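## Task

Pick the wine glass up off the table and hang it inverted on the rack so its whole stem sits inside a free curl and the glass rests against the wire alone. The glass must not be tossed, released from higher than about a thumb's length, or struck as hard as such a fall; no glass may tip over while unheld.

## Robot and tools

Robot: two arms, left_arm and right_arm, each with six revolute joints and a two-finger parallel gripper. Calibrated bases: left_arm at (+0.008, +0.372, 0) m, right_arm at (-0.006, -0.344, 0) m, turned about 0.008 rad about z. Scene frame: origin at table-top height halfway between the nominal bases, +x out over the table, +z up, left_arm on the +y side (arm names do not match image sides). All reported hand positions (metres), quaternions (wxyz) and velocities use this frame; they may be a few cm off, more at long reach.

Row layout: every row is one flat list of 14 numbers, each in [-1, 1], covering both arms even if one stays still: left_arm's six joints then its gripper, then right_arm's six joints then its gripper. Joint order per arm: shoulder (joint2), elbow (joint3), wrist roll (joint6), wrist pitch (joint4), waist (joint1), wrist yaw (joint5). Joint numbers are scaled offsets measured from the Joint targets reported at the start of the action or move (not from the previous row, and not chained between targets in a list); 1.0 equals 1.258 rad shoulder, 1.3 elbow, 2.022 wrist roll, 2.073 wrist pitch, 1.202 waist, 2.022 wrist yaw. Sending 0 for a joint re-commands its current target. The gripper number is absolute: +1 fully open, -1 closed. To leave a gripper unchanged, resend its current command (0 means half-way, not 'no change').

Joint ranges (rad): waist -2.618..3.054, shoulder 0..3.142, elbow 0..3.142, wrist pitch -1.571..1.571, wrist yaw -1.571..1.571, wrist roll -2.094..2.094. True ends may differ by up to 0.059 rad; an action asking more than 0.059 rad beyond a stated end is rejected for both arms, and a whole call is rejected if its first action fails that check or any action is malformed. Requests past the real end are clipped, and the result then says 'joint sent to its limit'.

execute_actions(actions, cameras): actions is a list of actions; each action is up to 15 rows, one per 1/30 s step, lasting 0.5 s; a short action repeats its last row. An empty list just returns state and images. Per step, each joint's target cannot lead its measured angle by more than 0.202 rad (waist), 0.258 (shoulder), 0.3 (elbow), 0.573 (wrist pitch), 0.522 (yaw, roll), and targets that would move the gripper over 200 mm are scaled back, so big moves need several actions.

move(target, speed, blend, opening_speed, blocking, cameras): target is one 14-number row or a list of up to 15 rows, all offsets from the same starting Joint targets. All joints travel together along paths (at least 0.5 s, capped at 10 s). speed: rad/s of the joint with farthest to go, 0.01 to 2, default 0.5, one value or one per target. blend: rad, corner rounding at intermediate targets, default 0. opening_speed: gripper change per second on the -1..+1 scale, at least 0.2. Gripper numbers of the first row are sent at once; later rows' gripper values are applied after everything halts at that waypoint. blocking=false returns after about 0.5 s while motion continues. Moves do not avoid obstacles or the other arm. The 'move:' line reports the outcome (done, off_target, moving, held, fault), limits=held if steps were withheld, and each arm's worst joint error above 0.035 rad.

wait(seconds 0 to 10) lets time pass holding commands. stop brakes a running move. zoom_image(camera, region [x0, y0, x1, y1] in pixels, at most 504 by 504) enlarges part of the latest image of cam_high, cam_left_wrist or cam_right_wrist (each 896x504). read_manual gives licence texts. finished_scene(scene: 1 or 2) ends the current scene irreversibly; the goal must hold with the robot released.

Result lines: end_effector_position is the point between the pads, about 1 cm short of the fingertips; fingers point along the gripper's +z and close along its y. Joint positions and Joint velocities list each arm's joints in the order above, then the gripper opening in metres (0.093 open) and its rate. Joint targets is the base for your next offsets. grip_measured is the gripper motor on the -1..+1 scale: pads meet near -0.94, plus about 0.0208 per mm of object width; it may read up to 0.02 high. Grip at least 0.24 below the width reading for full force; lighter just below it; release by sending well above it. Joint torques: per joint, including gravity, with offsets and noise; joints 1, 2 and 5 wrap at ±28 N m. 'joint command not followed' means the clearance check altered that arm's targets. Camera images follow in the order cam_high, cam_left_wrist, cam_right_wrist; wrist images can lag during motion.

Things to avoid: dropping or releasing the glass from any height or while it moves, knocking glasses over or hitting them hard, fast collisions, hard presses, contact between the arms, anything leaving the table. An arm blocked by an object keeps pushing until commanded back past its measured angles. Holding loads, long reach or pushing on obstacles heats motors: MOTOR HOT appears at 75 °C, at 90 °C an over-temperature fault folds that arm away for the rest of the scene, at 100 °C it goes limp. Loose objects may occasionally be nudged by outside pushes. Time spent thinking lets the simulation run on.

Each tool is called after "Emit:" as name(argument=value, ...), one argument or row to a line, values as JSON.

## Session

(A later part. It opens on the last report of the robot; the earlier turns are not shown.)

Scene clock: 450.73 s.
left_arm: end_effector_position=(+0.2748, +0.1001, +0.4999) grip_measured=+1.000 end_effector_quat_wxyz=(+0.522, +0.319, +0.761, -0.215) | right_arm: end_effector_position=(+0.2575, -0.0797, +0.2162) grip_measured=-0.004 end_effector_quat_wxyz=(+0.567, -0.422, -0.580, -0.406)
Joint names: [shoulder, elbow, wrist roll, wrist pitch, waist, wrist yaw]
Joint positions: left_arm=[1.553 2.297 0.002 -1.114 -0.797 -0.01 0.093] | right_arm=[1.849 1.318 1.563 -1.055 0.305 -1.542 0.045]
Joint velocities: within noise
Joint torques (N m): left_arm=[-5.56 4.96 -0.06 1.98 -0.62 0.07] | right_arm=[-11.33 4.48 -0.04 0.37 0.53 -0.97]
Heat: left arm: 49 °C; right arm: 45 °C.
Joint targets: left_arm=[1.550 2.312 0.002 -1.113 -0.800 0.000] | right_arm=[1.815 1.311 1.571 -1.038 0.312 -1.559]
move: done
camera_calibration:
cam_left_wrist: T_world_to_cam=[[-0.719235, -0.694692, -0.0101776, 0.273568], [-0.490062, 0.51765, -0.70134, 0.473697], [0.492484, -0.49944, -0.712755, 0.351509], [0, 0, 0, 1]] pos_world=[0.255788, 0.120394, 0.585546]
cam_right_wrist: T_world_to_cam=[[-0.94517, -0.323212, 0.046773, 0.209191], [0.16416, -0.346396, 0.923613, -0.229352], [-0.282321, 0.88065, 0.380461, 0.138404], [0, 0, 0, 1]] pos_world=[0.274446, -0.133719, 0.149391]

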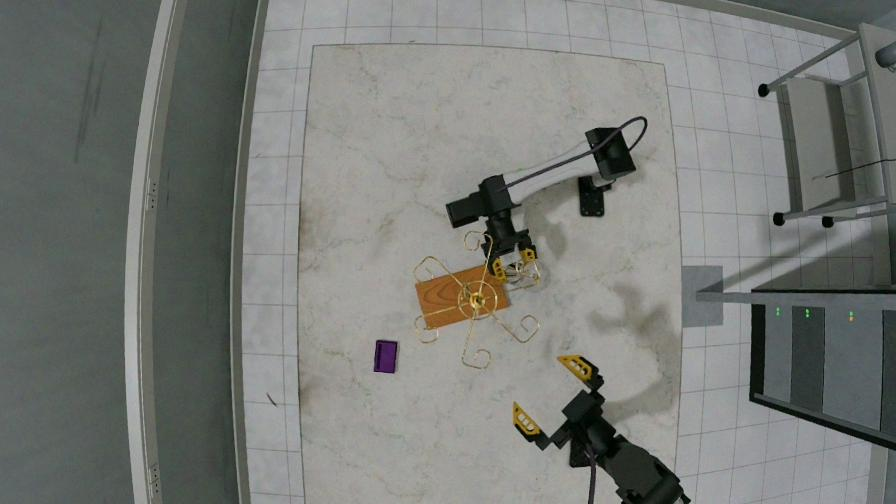

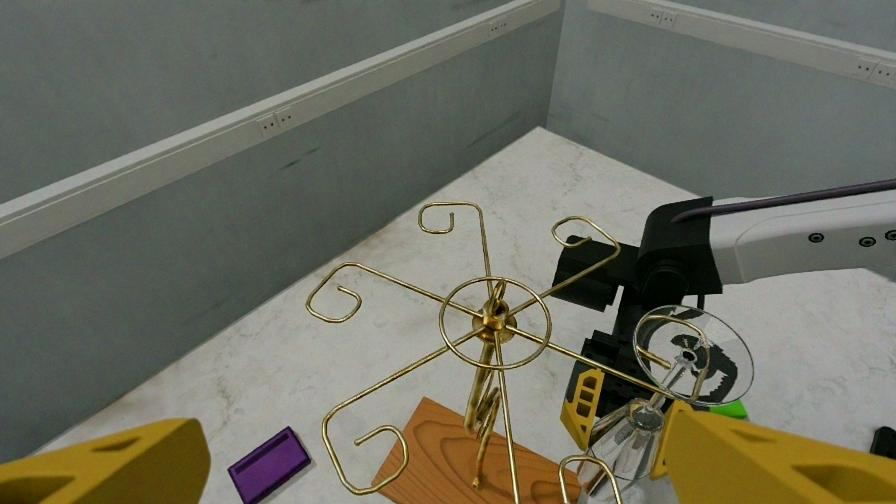

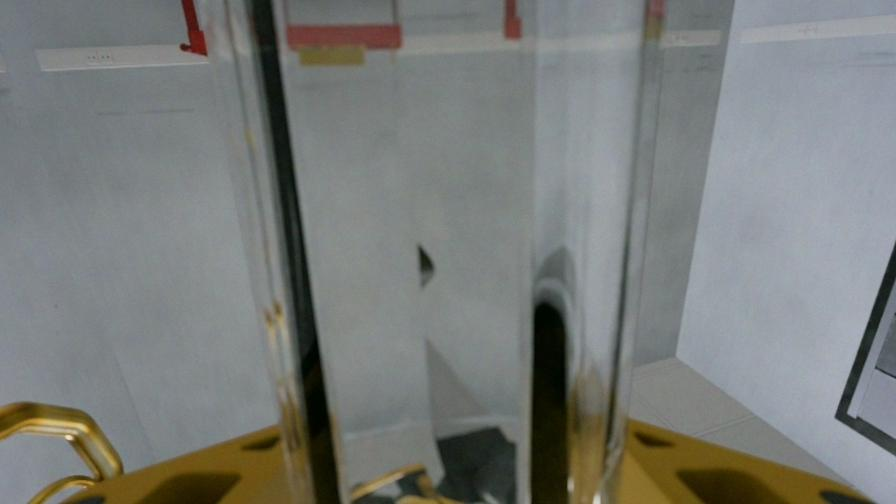

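Emit:
move(
  target=[0,0,0,0,0,0,1,0.003,-0.0154,0,0.0111,-0.0158,0,-0.25],
  speed=0.1,
)

Emit:
zoom_image(
  camera="cam_high",
  region=[490, 240, 560, 310],
)

Emit:
zoom_image(
  camera="cam_left_wrist",
  region=[560, 260, 760, 460],
)

Scene clock: 467.93 s.
left_arm: end_effector_position=(+0.2748, +0.1001, +0.4999) grip_measured=+1.000 end_effector_quat_wxyz=(+0.522, +0.319, +0.761, -0.215) | right_arm: end_effector_position=(+0.2576, -0.0814, +0.2115) grip_measured=-0.004 end_effector_quat_wxyz=(+0.565, -0.422, -0.580, -0.408)
Joint names: [shoulder, elbow, wrist roll, wrist pitch, waist, wrist yaw]
Joint positions: left_arm=[1.553 2.297 0.002 -1.114 -0.797 -0.01 0.093] | right_arm=[1.849 1.299 1.563 -1.032 0.3 -1.542 0.045]
Joint velocities: within noise
Joint torques (N m): left_arm=[-5.68 5.01 -0.09 1.99 -0.57 0.08] | right_arm=[-10.91 4.57 -0.02 0.3 -0.65 -0.97]
Heat: left arm: 49 °C; right arm: 46 °C.
Joint targets: left_arm=[1.550 2.312 0.002 -1.113 -0.800 0.000] | right_arm=[1.819 1.291 1.571 -1.015 0.293 -1.559]
move: done
camera_calibration:
cam_left_wrist: T_world_to_cam=[[-0.719235, -0.694692, -0.0101776, 0.273568], [-0.490062, 0.51765, -0.70134, 0.473697], [0.492484, -0.49944, -0.712755, 0.351509], [0, 0, 0, 1]] pos_world=[0.255788, 0.120394, 0.585546]
cam_right_wrist: T_world_to_cam=[[-0.946893, -0.318563, 0.0437245, 0.210383], [0.15976, -0.348079, 0.923752, -0.224683], [-0.279054, 0.881679, 0.380487, 0.140943], [0, 0, 0, 1]] pos_world=[0.274436, -0.135453, 0.144725]

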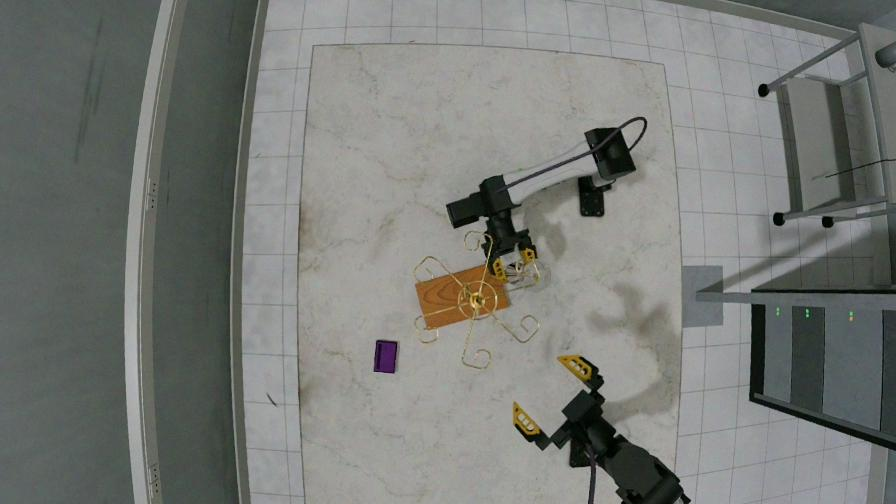

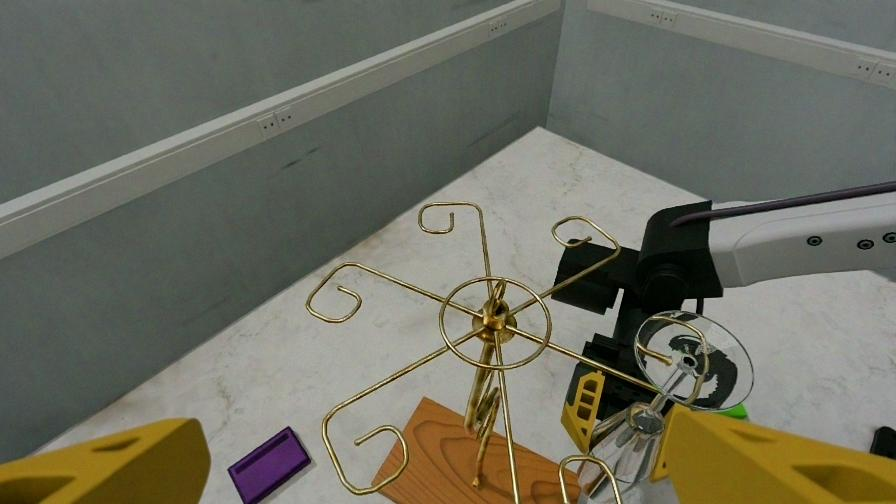

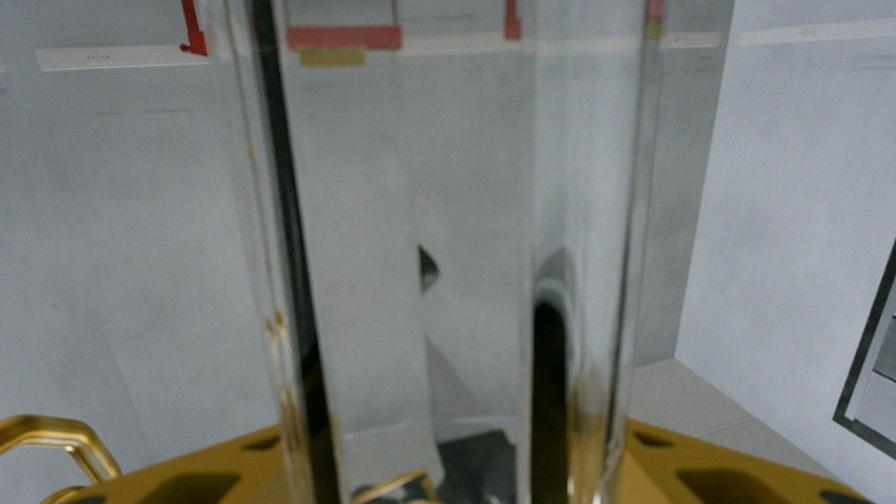

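Scaled by 7.200 from the camera's 896x504 image, which has a finer 1280x720 frame.

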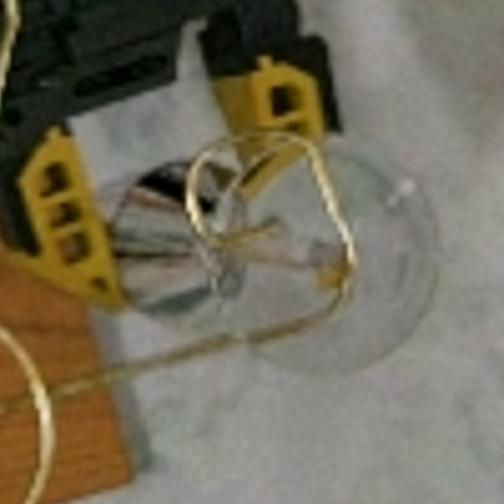

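Scaled by 2.520 from the camera's 896x504 image, which has a finer 1280x720 frame.

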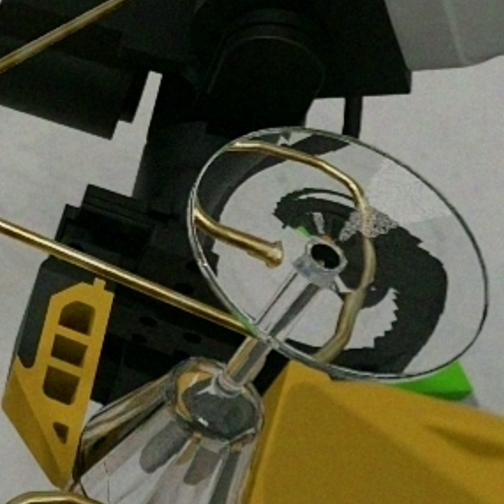

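Emit:
move(
  target=[0,0,0,0,0,0,1,0.003,-0.01,0,0.0072,0.003,0,-0.25],
  speed=0.1,
  cameras=["cam_left_wrist","cam_high"],
)

Emit:
zoom_image(
  camera="cam_left_wrist",
  region=[560, 260, 760, 460],
)

Scene clock: 481.63 s.
left_arm: end_effector_position=(+0.2748, +0.1001, +0.4999) grip_measured=+1.000 end_effector_quat_wxyz=(+0.522, +0.319, +0.761, -0.215) | right_arm: end_effector_position=(+0.2567, -0.0817, +0.2084) grip_measured=-0.004 end_effector_quat_wxyz=(+0.565, -0.422, -0.580, -0.409)
Joint names: [shoulder, elbow, wrist roll, wrist pitch, waist, wrist yaw]
Joint positions: left_arm=[1.553 2.297 0.002 -1.114 -0.797 -0.01 0.093] | right_arm=[1.849 1.286 1.563 -1.017 0.3 -1.542 0.045]
Joint velocities: within noise
Joint torques (N m): left_arm=[-5.55 4.72 -0.08 1.98 -0.84 0.07] | right_arm=[-10.48 4.31 -0.01 0.33 -0.34 -0.99]
Heat: left arm: 49 °C; right arm: 45 °C.
Joint targets: left_arm=[1.550 2.312 0.002 -1.113 -0.800 0.000] | right_arm=[1.823 1.277 1.571 -1.000 0.297 -1.559]
move: done
camera_calibration:
cam_left_wrist: T_world_to_cam=[[-0.719235, -0.694692, -0.0101776, 0.273568], [-0.490062, 0.51765, -0.70134, 0.473697], [0.492484, -0.49944, -0.712755, 0.351509], [0, 0, 0, 1]] pos_world=[0.255788, 0.120394, 0.585546]
Images, in order (width x height): cam_high 896x504, cam_left_wrist 896x504.

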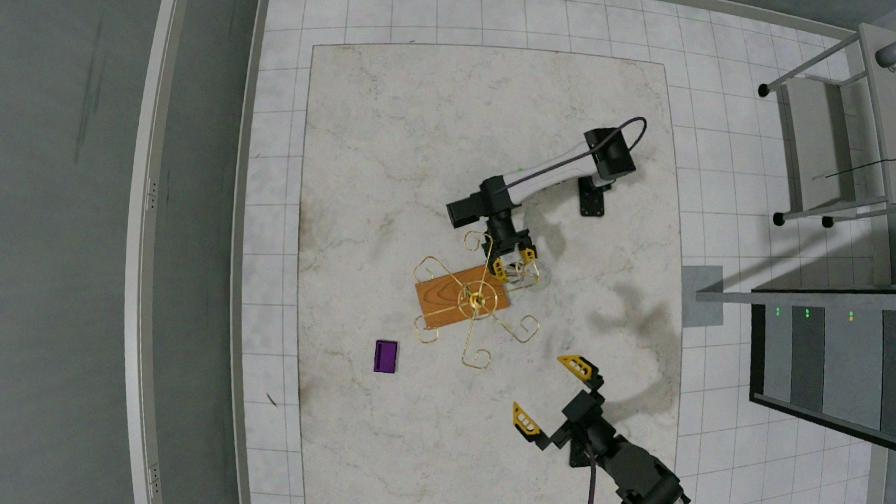

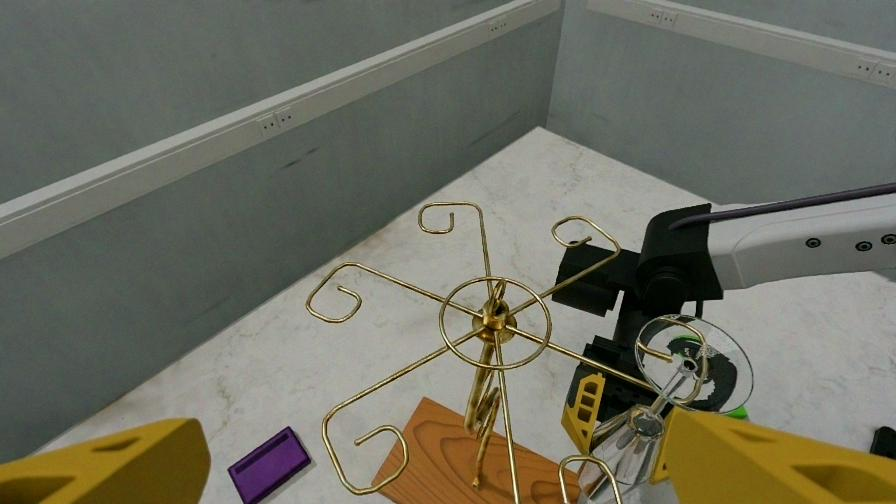

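Scaled by 2.520 from the camera's 896x504 image, which has a finer 1280x720 frame.

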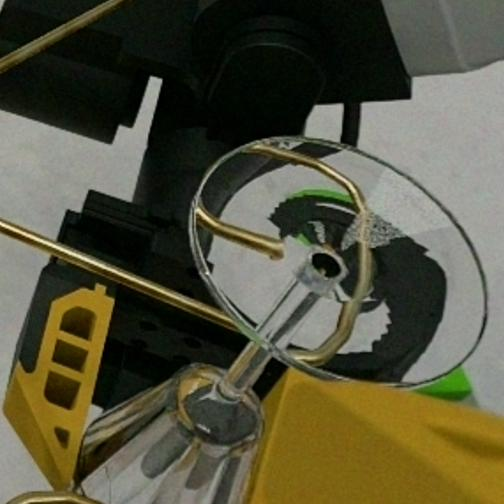

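Emit:
move(
  target=[0,0,0,0,0,0,1,0.002,-0.0085,0,0.0062,-0.0075,0,-0.25],
  speed=0.1,
  cameras=["cam_left_wrist","cam_high"],
)

Emit:
zoom_image(
  camera="cam_left_wrist",
  region=[600, 290, 760, 430],
)

Emit:
zoom_image(
  camera="cam_high",
  region=[490, 240, 560, 310],
)

Scene clock: 491.93 s.
left_arm: end_effector_position=(+0.2748, +0.1001, +0.4999) grip_measured=+1.000 end_effector_quat_wxyz=(+0.522, +0.319, +0.761, -0.215) | right_arm: end_effector_position=(+0.2574, -0.0833, +0.2058) grip_measured=-0.004 end_effector_quat_wxyz=(+0.563, -0.423, -0.579, -0.411)
Joint names: [shoulder, elbow, wrist roll, wrist pitch, waist, wrist yaw]
Joint positions: left_arm=[1.553 2.297 0.002 -1.114 -0.797 -0.01 0.093] | right_arm=[1.849 1.275 1.563 -1.004 0.295 -1.542 0.045]
Joint velocities: within noise
Joint torques (N m): left_arm=[-5.74 4.88 -0.07 1.96 -0.75 0.1] | right_arm=[-10.28 4.34 -0.06 0.36 -0.91 -0.98]
Heat: left arm: 49 °C; right arm: 45 °C.
Joint targets: left_arm=[1.550 2.312 0.002 -1.113 -0.800 0.000] | right_arm=[1.825 1.266 1.571 -0.987 0.288 -1.559]
move: done
camera_calibration:
cam_left_wrist: T_world_to_cam=[[-0.719235, -0.694692, -0.0101776, 0.273568], [-0.490062, 0.51765, -0.70134, 0.473697], [0.492484, -0.49944, -0.712755, 0.351509], [0, 0, 0, 1]] pos_world=[0.255788, 0.120394, 0.585546]
Images, in order (width x height): cam_high 896x504, cam_left_wrist 896x504.

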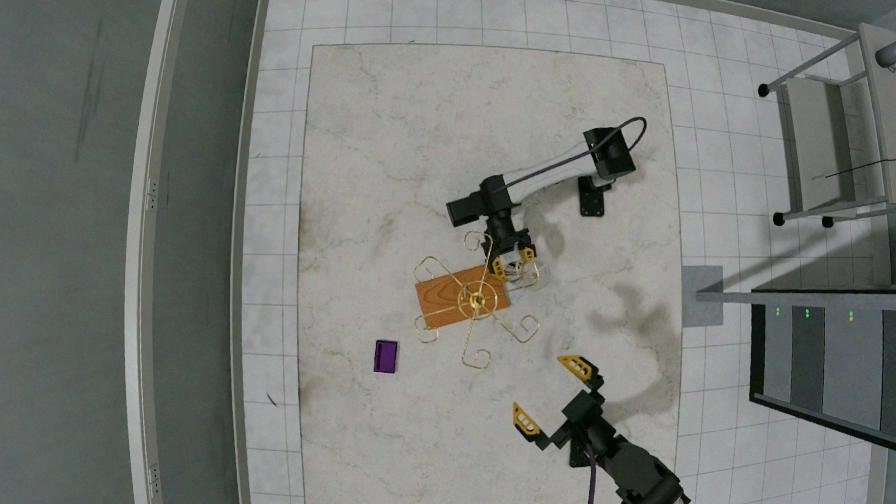

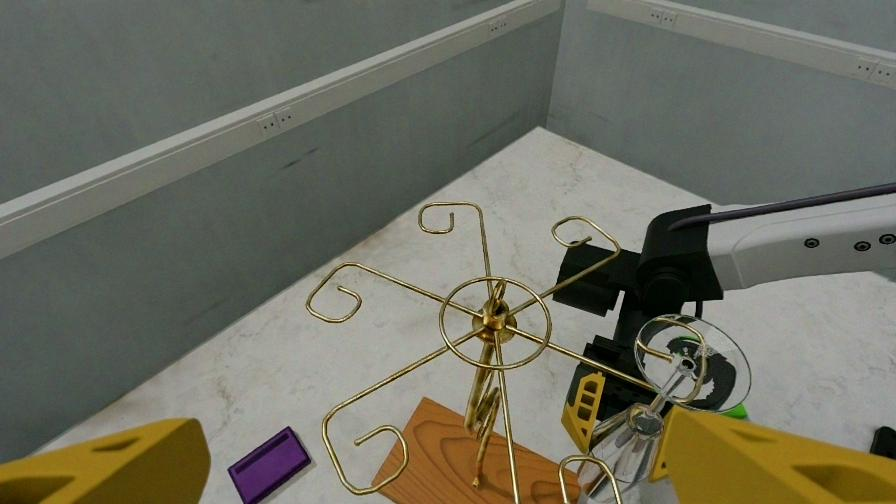

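Scaled by 3.150 from the camera's 896x504 image, which has a finer 1280x720 frame.

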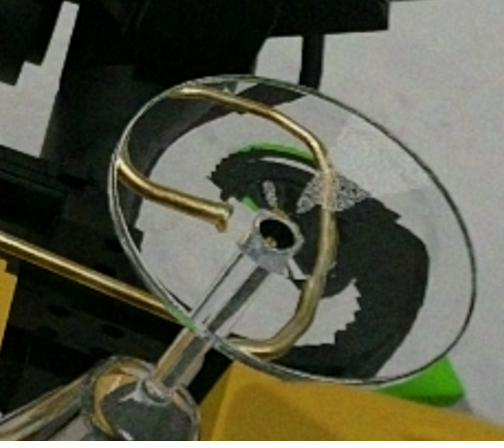

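Scaled by 7.200 from the camera's 896x504 image, which has a finer 1280x720 frame.

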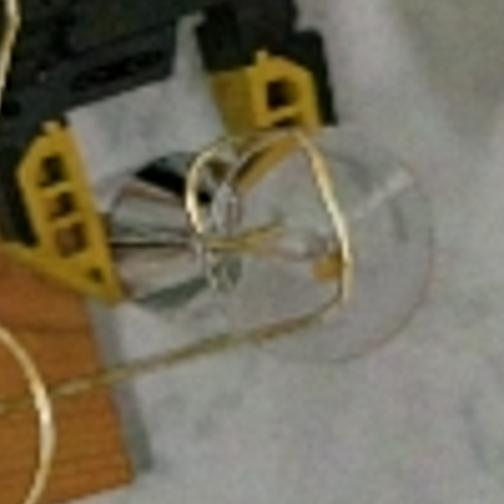

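Emit:
move(
  target=[0,0,0,0,0,0,1,0.002,-0.0085,0,0.0062,0.006,0,-0.25],
  speed=0.1,
  cameras=["cam_left_wrist","cam_high"],
)

Emit:
zoom_image(
  camera="cam_left_wrist",
  region=[600, 290, 760, 430],
)

Scene clock: 499.50 s.
left_arm: end_effector_position=(+0.2748, +0.1001, +0.4999) grip_measured=+1.000 end_effector_quat_wxyz=(+0.522, +0.319, +0.761, -0.215) | right_arm: end_effector_position=(+0.2567, -0.0835, +0.2032) grip_measured=-0.004 end_effector_quat_wxyz=(+0.563, -0.422, -0.580, -0.411)
Joint names: [shoulder, elbow, wrist roll, wrist pitch, waist, wrist yaw]
Joint positions: left_arm=[1.553 2.297 0.002 -1.114 -0.797 -0.01 0.093] | right_arm=[1.849 1.264 1.563 -0.991 0.295 -1.542 0.045]
Joint velocities: within noise
Joint torques (N m): left_arm=[-5.64 4.92 -0.02 1.95 -0.75 0.08] | right_arm=[-9.95 4.33 -0.06 0.34 -0.17 -0.99]
Heat: left arm: 49 °C; right arm: 45 °C.
Joint targets: left_arm=[1.550 2.312 0.002 -1.113 -0.800 0.000] | right_arm=[1.828 1.255 1.571 -0.974 0.295 -1.559]
move: done
camera_calibration:
cam_left_wrist: T_world_to_cam=[[-0.719235, -0.694692, -0.0101776, 0.273568], [-0.490062, 0.51765, -0.70134, 0.473697], [0.492484, -0.49944, -0.712755, 0.351509], [0, 0, 0, 1]] pos_world=[0.255788, 0.120394, 0.585546]
Images, in order (width x height): cam_high 896x504, cam_left_wrist 896x504.

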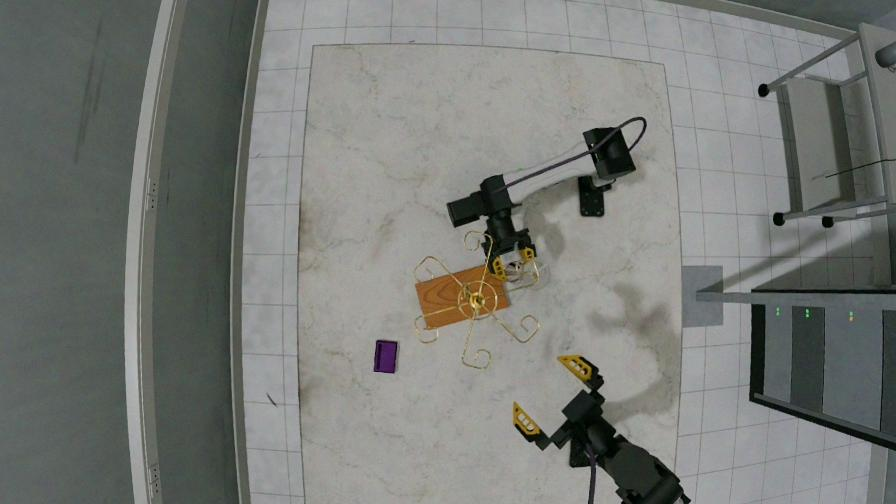

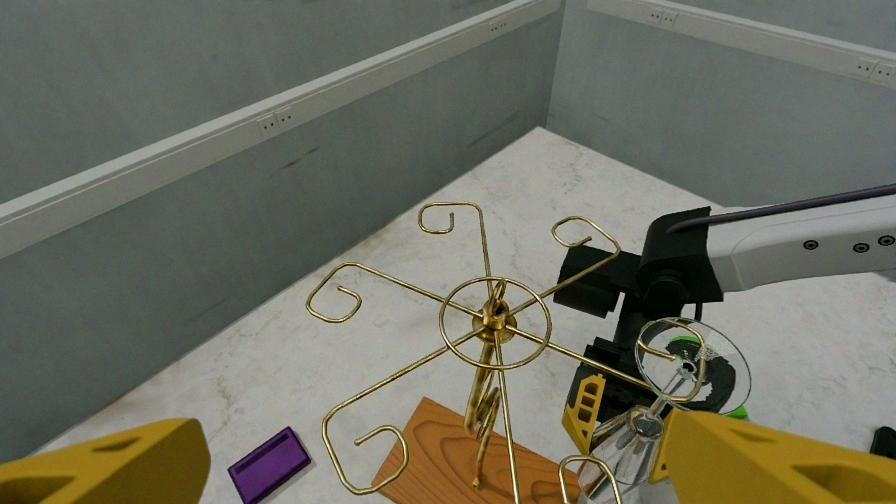

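Scaled by 3.150 from the camera's 896x504 image, which has a finer 1280x720 frame.

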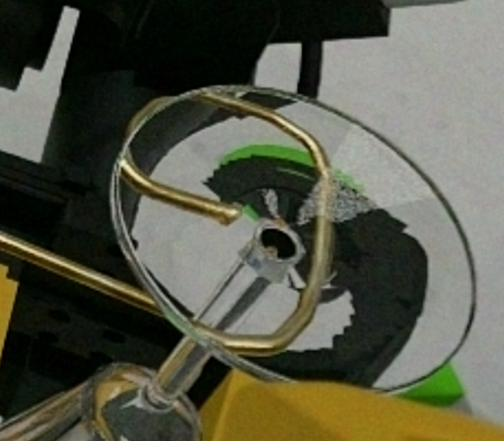

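Emit:
move(
  target=[0,0,0,0,0,0,1,0.003,-0.0085,0,0.0062,0.002,0,-0.25],
  speed=0.1,
  cameras=["cam_left_wrist","cam_high"],
)

Emit:
zoom_image(
  camera="cam_left_wrist",
  region=[600, 290, 760, 430],
)

Scene clock: 506.93 s.
left_arm: end_effector_position=(+0.2748, +0.1001, +0.4999) grip_measured=+1.000 end_effector_quat_wxyz=(+0.522, +0.319, +0.761, -0.215) | right_arm: end_effector_position=(+0.2559, -0.0838, +0.2005) grip_measured=-0.004 end_effector_quat_wxyz=(+0.562, -0.422, -0.580, -0.412)
Joint names: [shoulder, elbow, wrist roll, wrist pitch, waist, wrist yaw]
Joint positions: left_arm=[1.553 2.297 0.002 -1.114 -0.797 -0.01 0.093] | right_arm=[1.849 1.252 1.563 -0.978 0.295 -1.542 0.045]
Joint velocities: within noise
Joint torques (N m): left_arm=[-5.89 4.83 -0.07 1.99 -0.58 0.09] | right_arm=[-9.77 4.26 -0.01 0.37 0.14 -0.96]
Heat: left arm: 49 °C; right arm: 44 °C.
Joint targets: left_arm=[1.550 2.312 0.002 -1.113 -0.800 0.000] | right_arm=[1.832 1.244 1.571 -0.961 0.297 -1.559]
move: done
camera_calibration:
cam_left_wrist: T_world_to_cam=[[-0.719235, -0.694692, -0.0101776, 0.273568], [-0.490062, 0.51765, -0.70134, 0.473697], [0.492484, -0.49944, -0.712755, 0.351509], [0, 0, 0, 1]] pos_world=[0.255788, 0.120394, 0.585546]
Images, in order (width x height): cam_high 896x504, cam_left_wrist 896x504.

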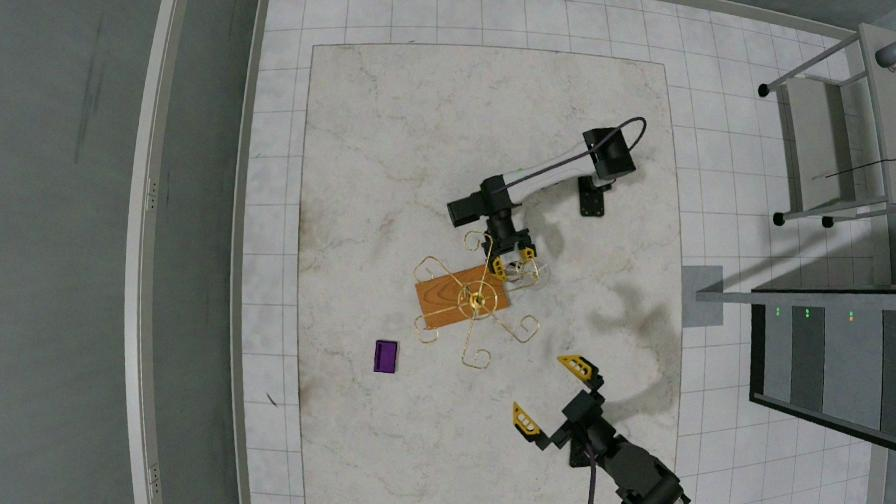

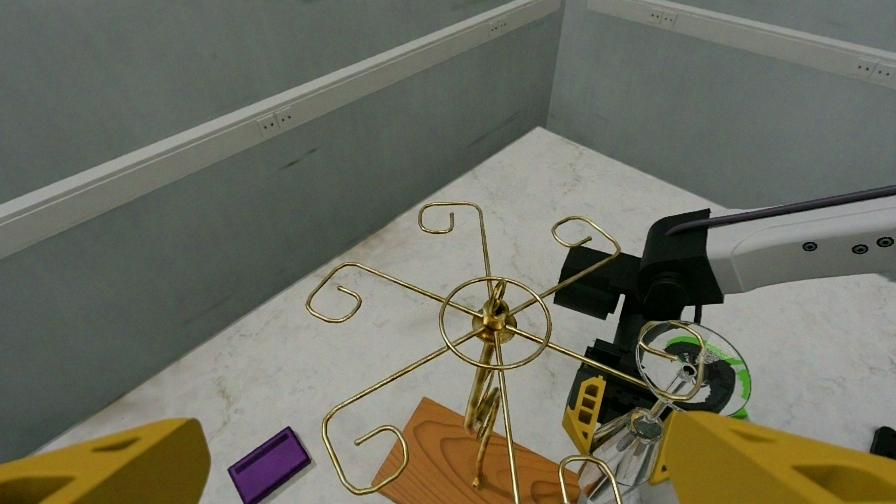

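Scaled by 3.150 from the camera's 896x504 image, which has a finer 1280x720 frame.

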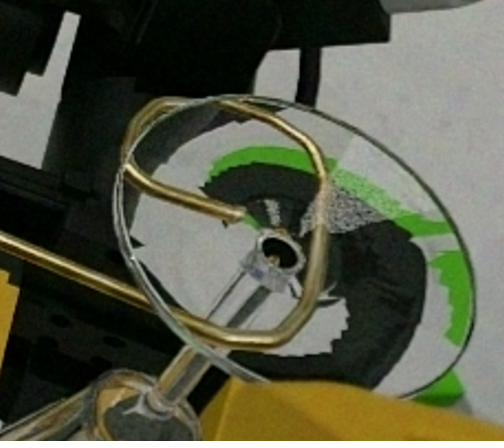

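Emit:
move(
  target=[0,0,0,0,0,0,1,0.003,-0.0085,0,0.0062,-0.006,0,-0.25],
  speed=0.1,
  cameras=["cam_left_wrist","cam_high"],
)

Emit:
zoom_image(
  camera="cam_left_wrist",
  region=[600, 290, 760, 430],
)

Scene clock: 513.50 s.
left_arm: end_effector_position=(+0.2748, +0.1001, +0.4999) grip_measured=+1.000 end_effector_quat_wxyz=(+0.522, +0.319, +0.761, -0.215) | right_arm: end_effector_position=(+0.2555, -0.0839, +0.1991) grip_measured=-0.004 end_effector_quat_wxyz=(+0.563, -0.421, -0.580, -0.413)
Joint names: [shoulder, elbow, wrist roll, wrist pitch, waist, wrist yaw]
Joint positions: left_arm=[1.553 2.297 0.002 -1.114 -0.797 -0.01 0.093] | right_arm=[1.849 1.244 1.564 -0.967 0.295 -1.545 0.045]
Joint velocities: within noise
Joint torques (N m): left_arm=[-5.75 4.94 -0.11 1.97 -0.61 0.08] | right_arm=[-9.35 4.14 -0.02 0.31 -0.5 -0.93]
Heat: left arm: 49 °C; right arm: 44 °C.
Joint targets: left_arm=[1.550 2.312 0.002 -1.113 -0.800 0.000] | right_arm=[1.835 1.233 1.570 -0.948 0.290 -1.560]
move: done
camera_calibration:
cam_left_wrist: T_world_to_cam=[[-0.719235, -0.694692, -0.0101776, 0.273568], [-0.490062, 0.51765, -0.70134, 0.473697], [0.492484, -0.49944, -0.712755, 0.351509], [0, 0, 0, 1]] pos_world=[0.255788, 0.120394, 0.585546]
Images, in order (width x height): cam_high 896x504, cam_left_wrist 896x504.

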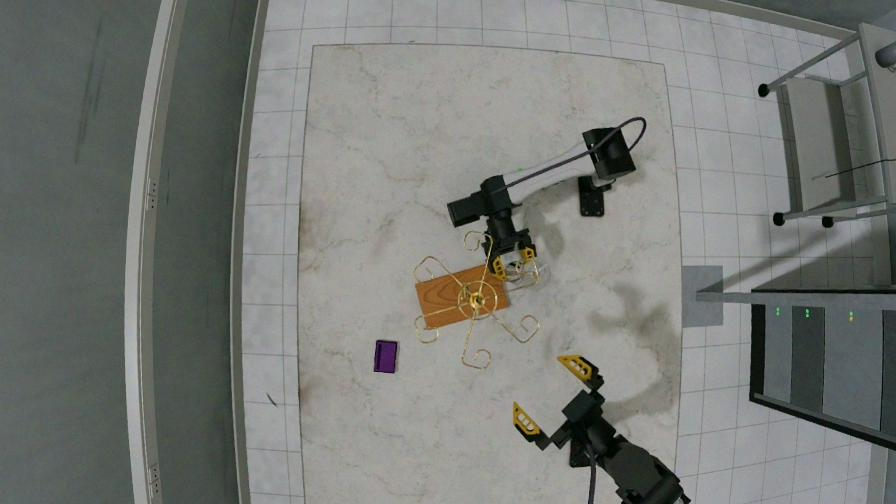

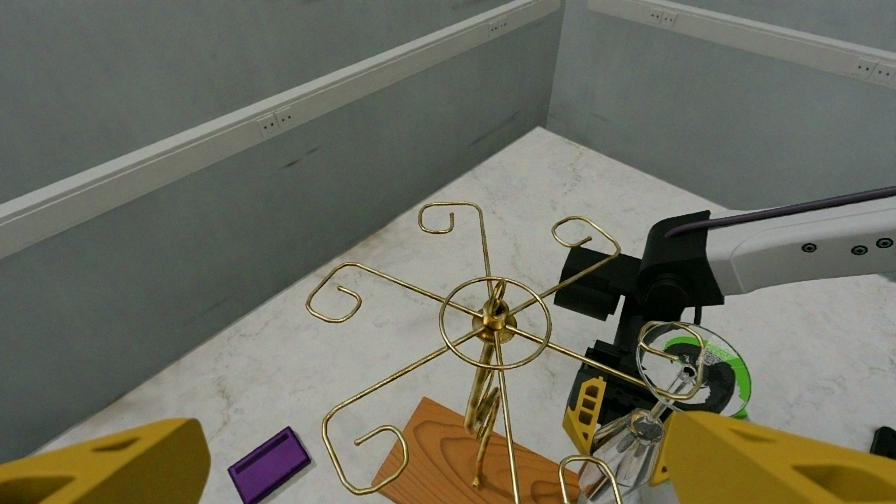

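Scaled by 3.150 from the camera's 896x504 image, which has a finer 1280x720 frame.

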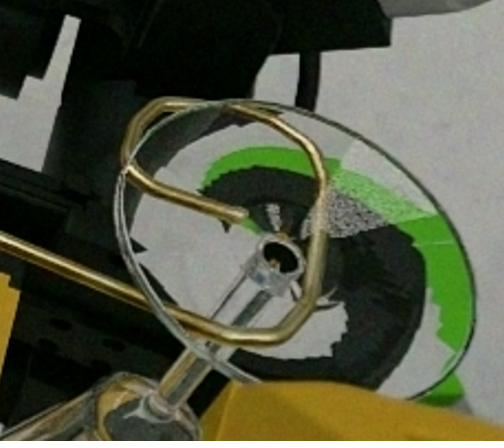

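Emit:
move(
  target=[0,0,0,0,0,0,1,0.002,-0.006,0,0.0044,0,0,-0.25],
  speed=0.1,
  cameras=["cam_left_wrist","cam_high"],
)

Emit:
zoom_image(
  camera="cam_left_wrist",
  region=[600, 290, 760, 430],
)

Emit:
zoom_image(
  camera="cam_high",
  region=[490, 240, 560, 310],
)

Scene clock: 521.83 s.
left_arm: end_effector_position=(+0.2748, +0.1001, +0.4999) grip_measured=+1.000 end_effector_quat_wxyz=(+0.522, +0.319, +0.761, -0.215) | right_arm: end_effector_position=(+0.2549, -0.0840, +0.1989) grip_measured=-0.004 end_effector_quat_wxyz=(+0.566, -0.420, -0.576, -0.413)
Joint names: [shoulder, elbow, wrist roll, wrist pitch, waist, wrist yaw]
Joint positions: left_arm=[1.553 2.297 0.002 -1.114 -0.797 -0.01 0.093] | right_arm=[1.849 1.238 1.569 -0.961 0.295 -1.553 0.045]
Joint velocities: within noise
Joint torques (N m): left_arm=[-5.72 4.92 -0.1 1.98 -0.76 0.02] | right_arm=[-9.22 4.01 -0.06 0.39 -0.51 -0.86]
Heat: left arm: 49 °C; right arm: 44 °C.
Joint targets: left_arm=[1.550 2.312 0.002 -1.113 -0.800 0.000] | right_arm=[1.838 1.225 1.570 -0.939 0.290 -1.560]
move: done
camera_calibration:
cam_left_wrist: T_world_to_cam=[[-0.719235, -0.694692, -0.0101776, 0.273568], [-0.490062, 0.51765, -0.70134, 0.473697], [0.492484, -0.49944, -0.712755, 0.351509], [0, 0, 0, 1]] pos_world=[0.255788, 0.120394, 0.585546]
Images, in order (width x height): cam_high 896x504, cam_left_wrist 896x504.

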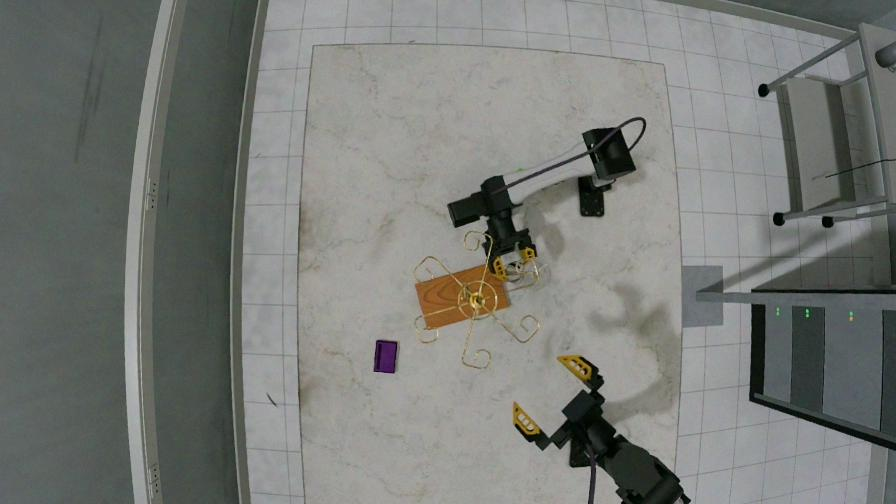

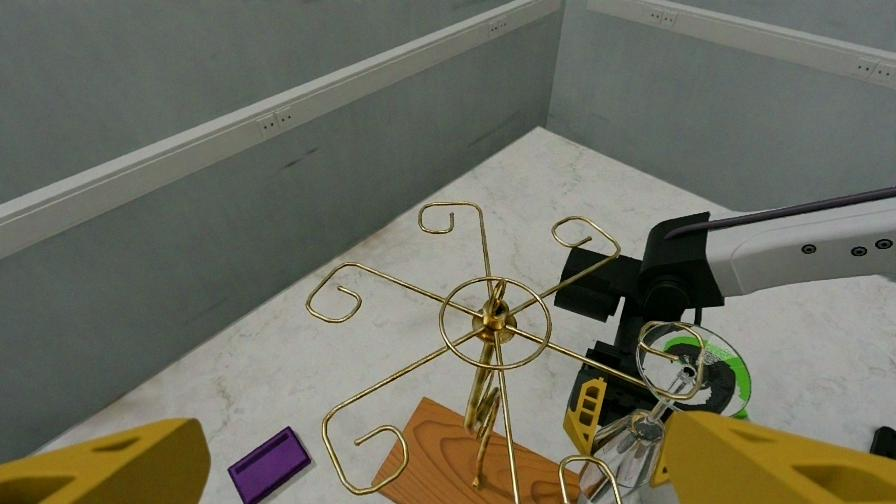

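Scaled by 3.150 from the camera's 896x504 image, which has a finer 1280x720 frame.

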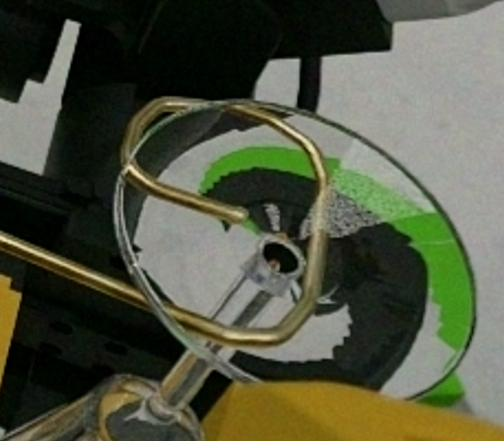

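Scaled by 7.200 from the camera's 896x504 image, which has a finer 1280x720 frame.

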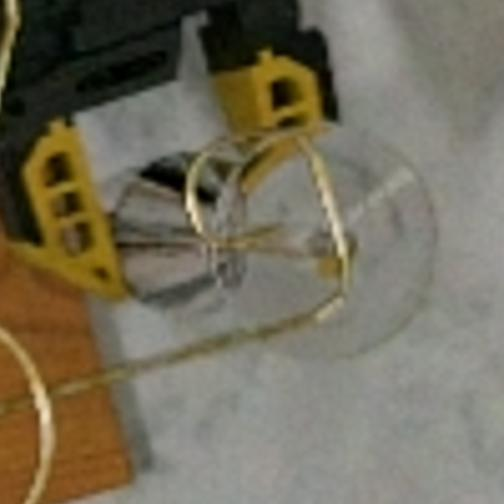

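Emit:
move(
  target=[0,0,0,0,0,0,1,0,0,0,0,0,0,0.9],
  opening_speed=0.25,
)

Emit:
zoom_image(
  camera="cam_left_wrist",
  region=[560, 290, 760, 490],
)

Emit:
zoom_image(
  camera="cam_high",
  region=[490, 240, 560, 310],
)

Scene clock: 534.00 s.
left_arm: end_effector_position=(+0.2748, +0.1001, +0.4999) grip_measured=+1.000 end_effector_quat_wxyz=(+0.522, +0.319, +0.761, -0.215) | right_arm: end_effector_position=(+0.2552, -0.0839, +0.1989) grip_measured=+0.897 end_effector_quat_wxyz=(+0.565, -0.419, -0.577, -0.414)
Joint names: [shoulder, elbow, wrist roll, wrist pitch, waist, wrist yaw]
Joint positions: left_arm=[1.553 2.297 0.002 -1.114 -0.797 -0.01 0.093] | right_arm=[1.849 1.238 1.57 -0.956 0.295 -1.553 0.088]
Joint velocities: within noise
Joint torques (N m): left_arm=[-5.82 4.92 -0.06 1.98 -0.75 0.12] | right_arm=[-9.1 4.11 -0.06 0.4 -0.57 -0.86]
Heat: left arm: 49 °C; right arm: 43 °C.
Joint targets: left_arm=[1.550 2.312 0.002 -1.113 -0.800 0.000] | right_arm=[1.838 1.225 1.571 -0.940 0.290 -1.560]
move: done
camera_calibration:
cam_left_wrist: T_world_to_cam=[[-0.719235, -0.694692, -0.0101776, 0.273568], [-0.490062, 0.51765, -0.70134, 0.473697], [0.492484, -0.49944, -0.712755, 0.351509], [0, 0, 0, 1]] pos_world=[0.255788, 0.120394, 0.585546]
cam_right_wrist: T_world_to_cam=[[-0.948844, -0.313815, 0.0348541, 0.210595], [0.153124, -0.360803, 0.919986, -0.212165], [-0.27613, 0.878261, 0.390398, 0.144349], [0, 0, 0, 1]] pos_world=[0.272168, -0.137237, 0.131495]

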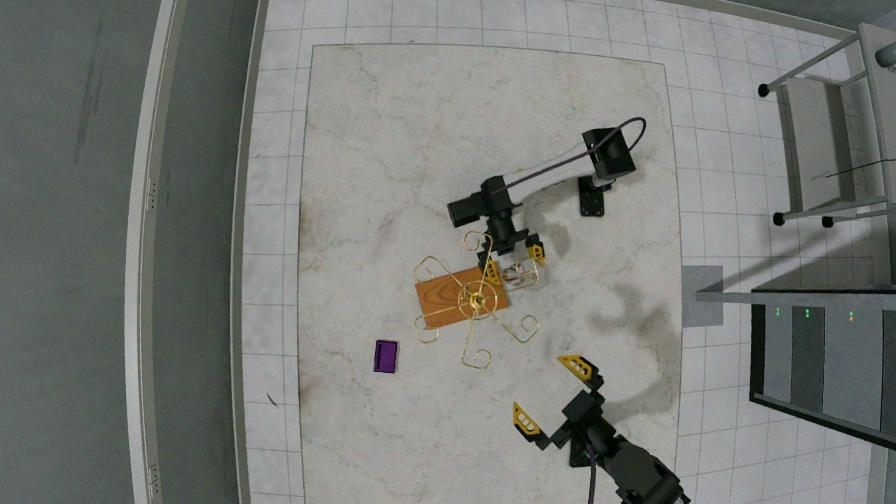

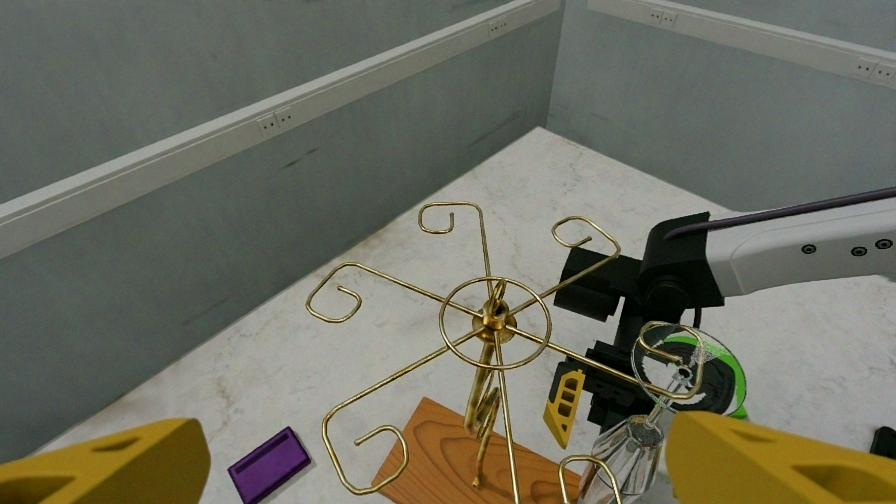

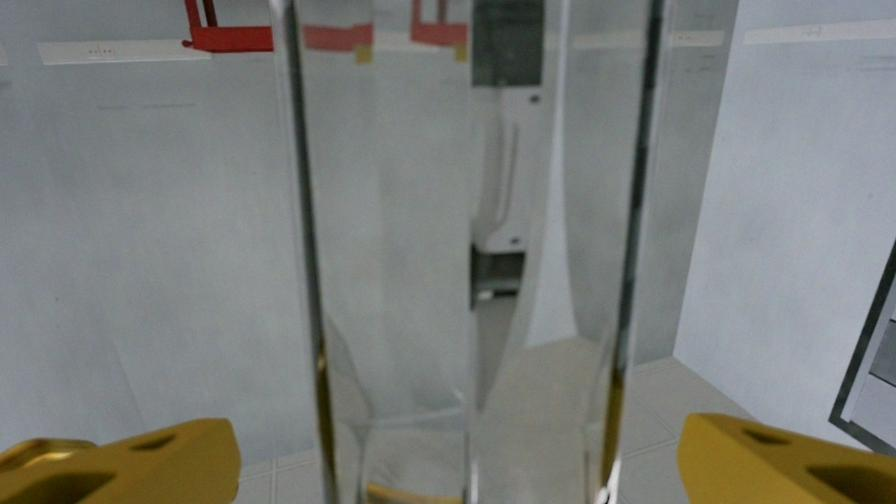

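Scaled by 2.520 from the camera's 896x504 image, which has a finer 1280x720 frame.

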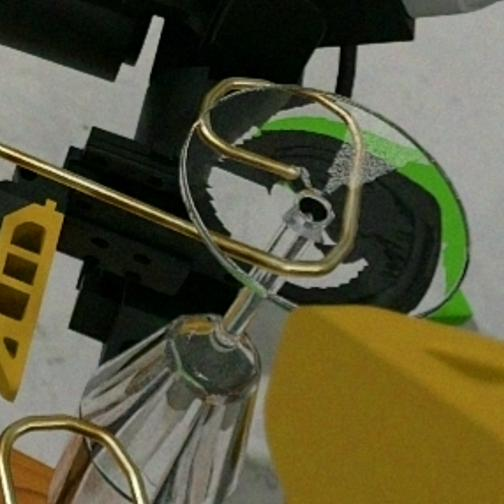

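Scaled by 7.200 from the camera's 896x504 image, which has a finer 1280x720 frame.

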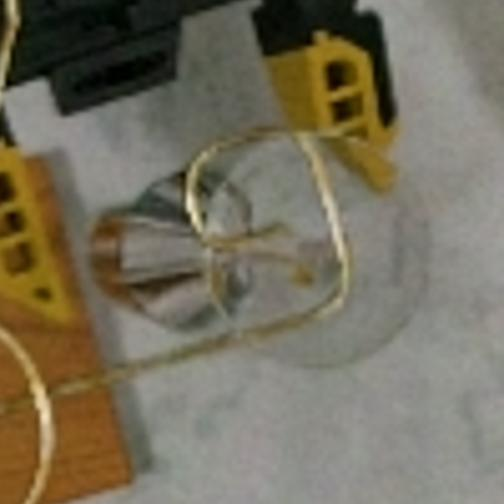

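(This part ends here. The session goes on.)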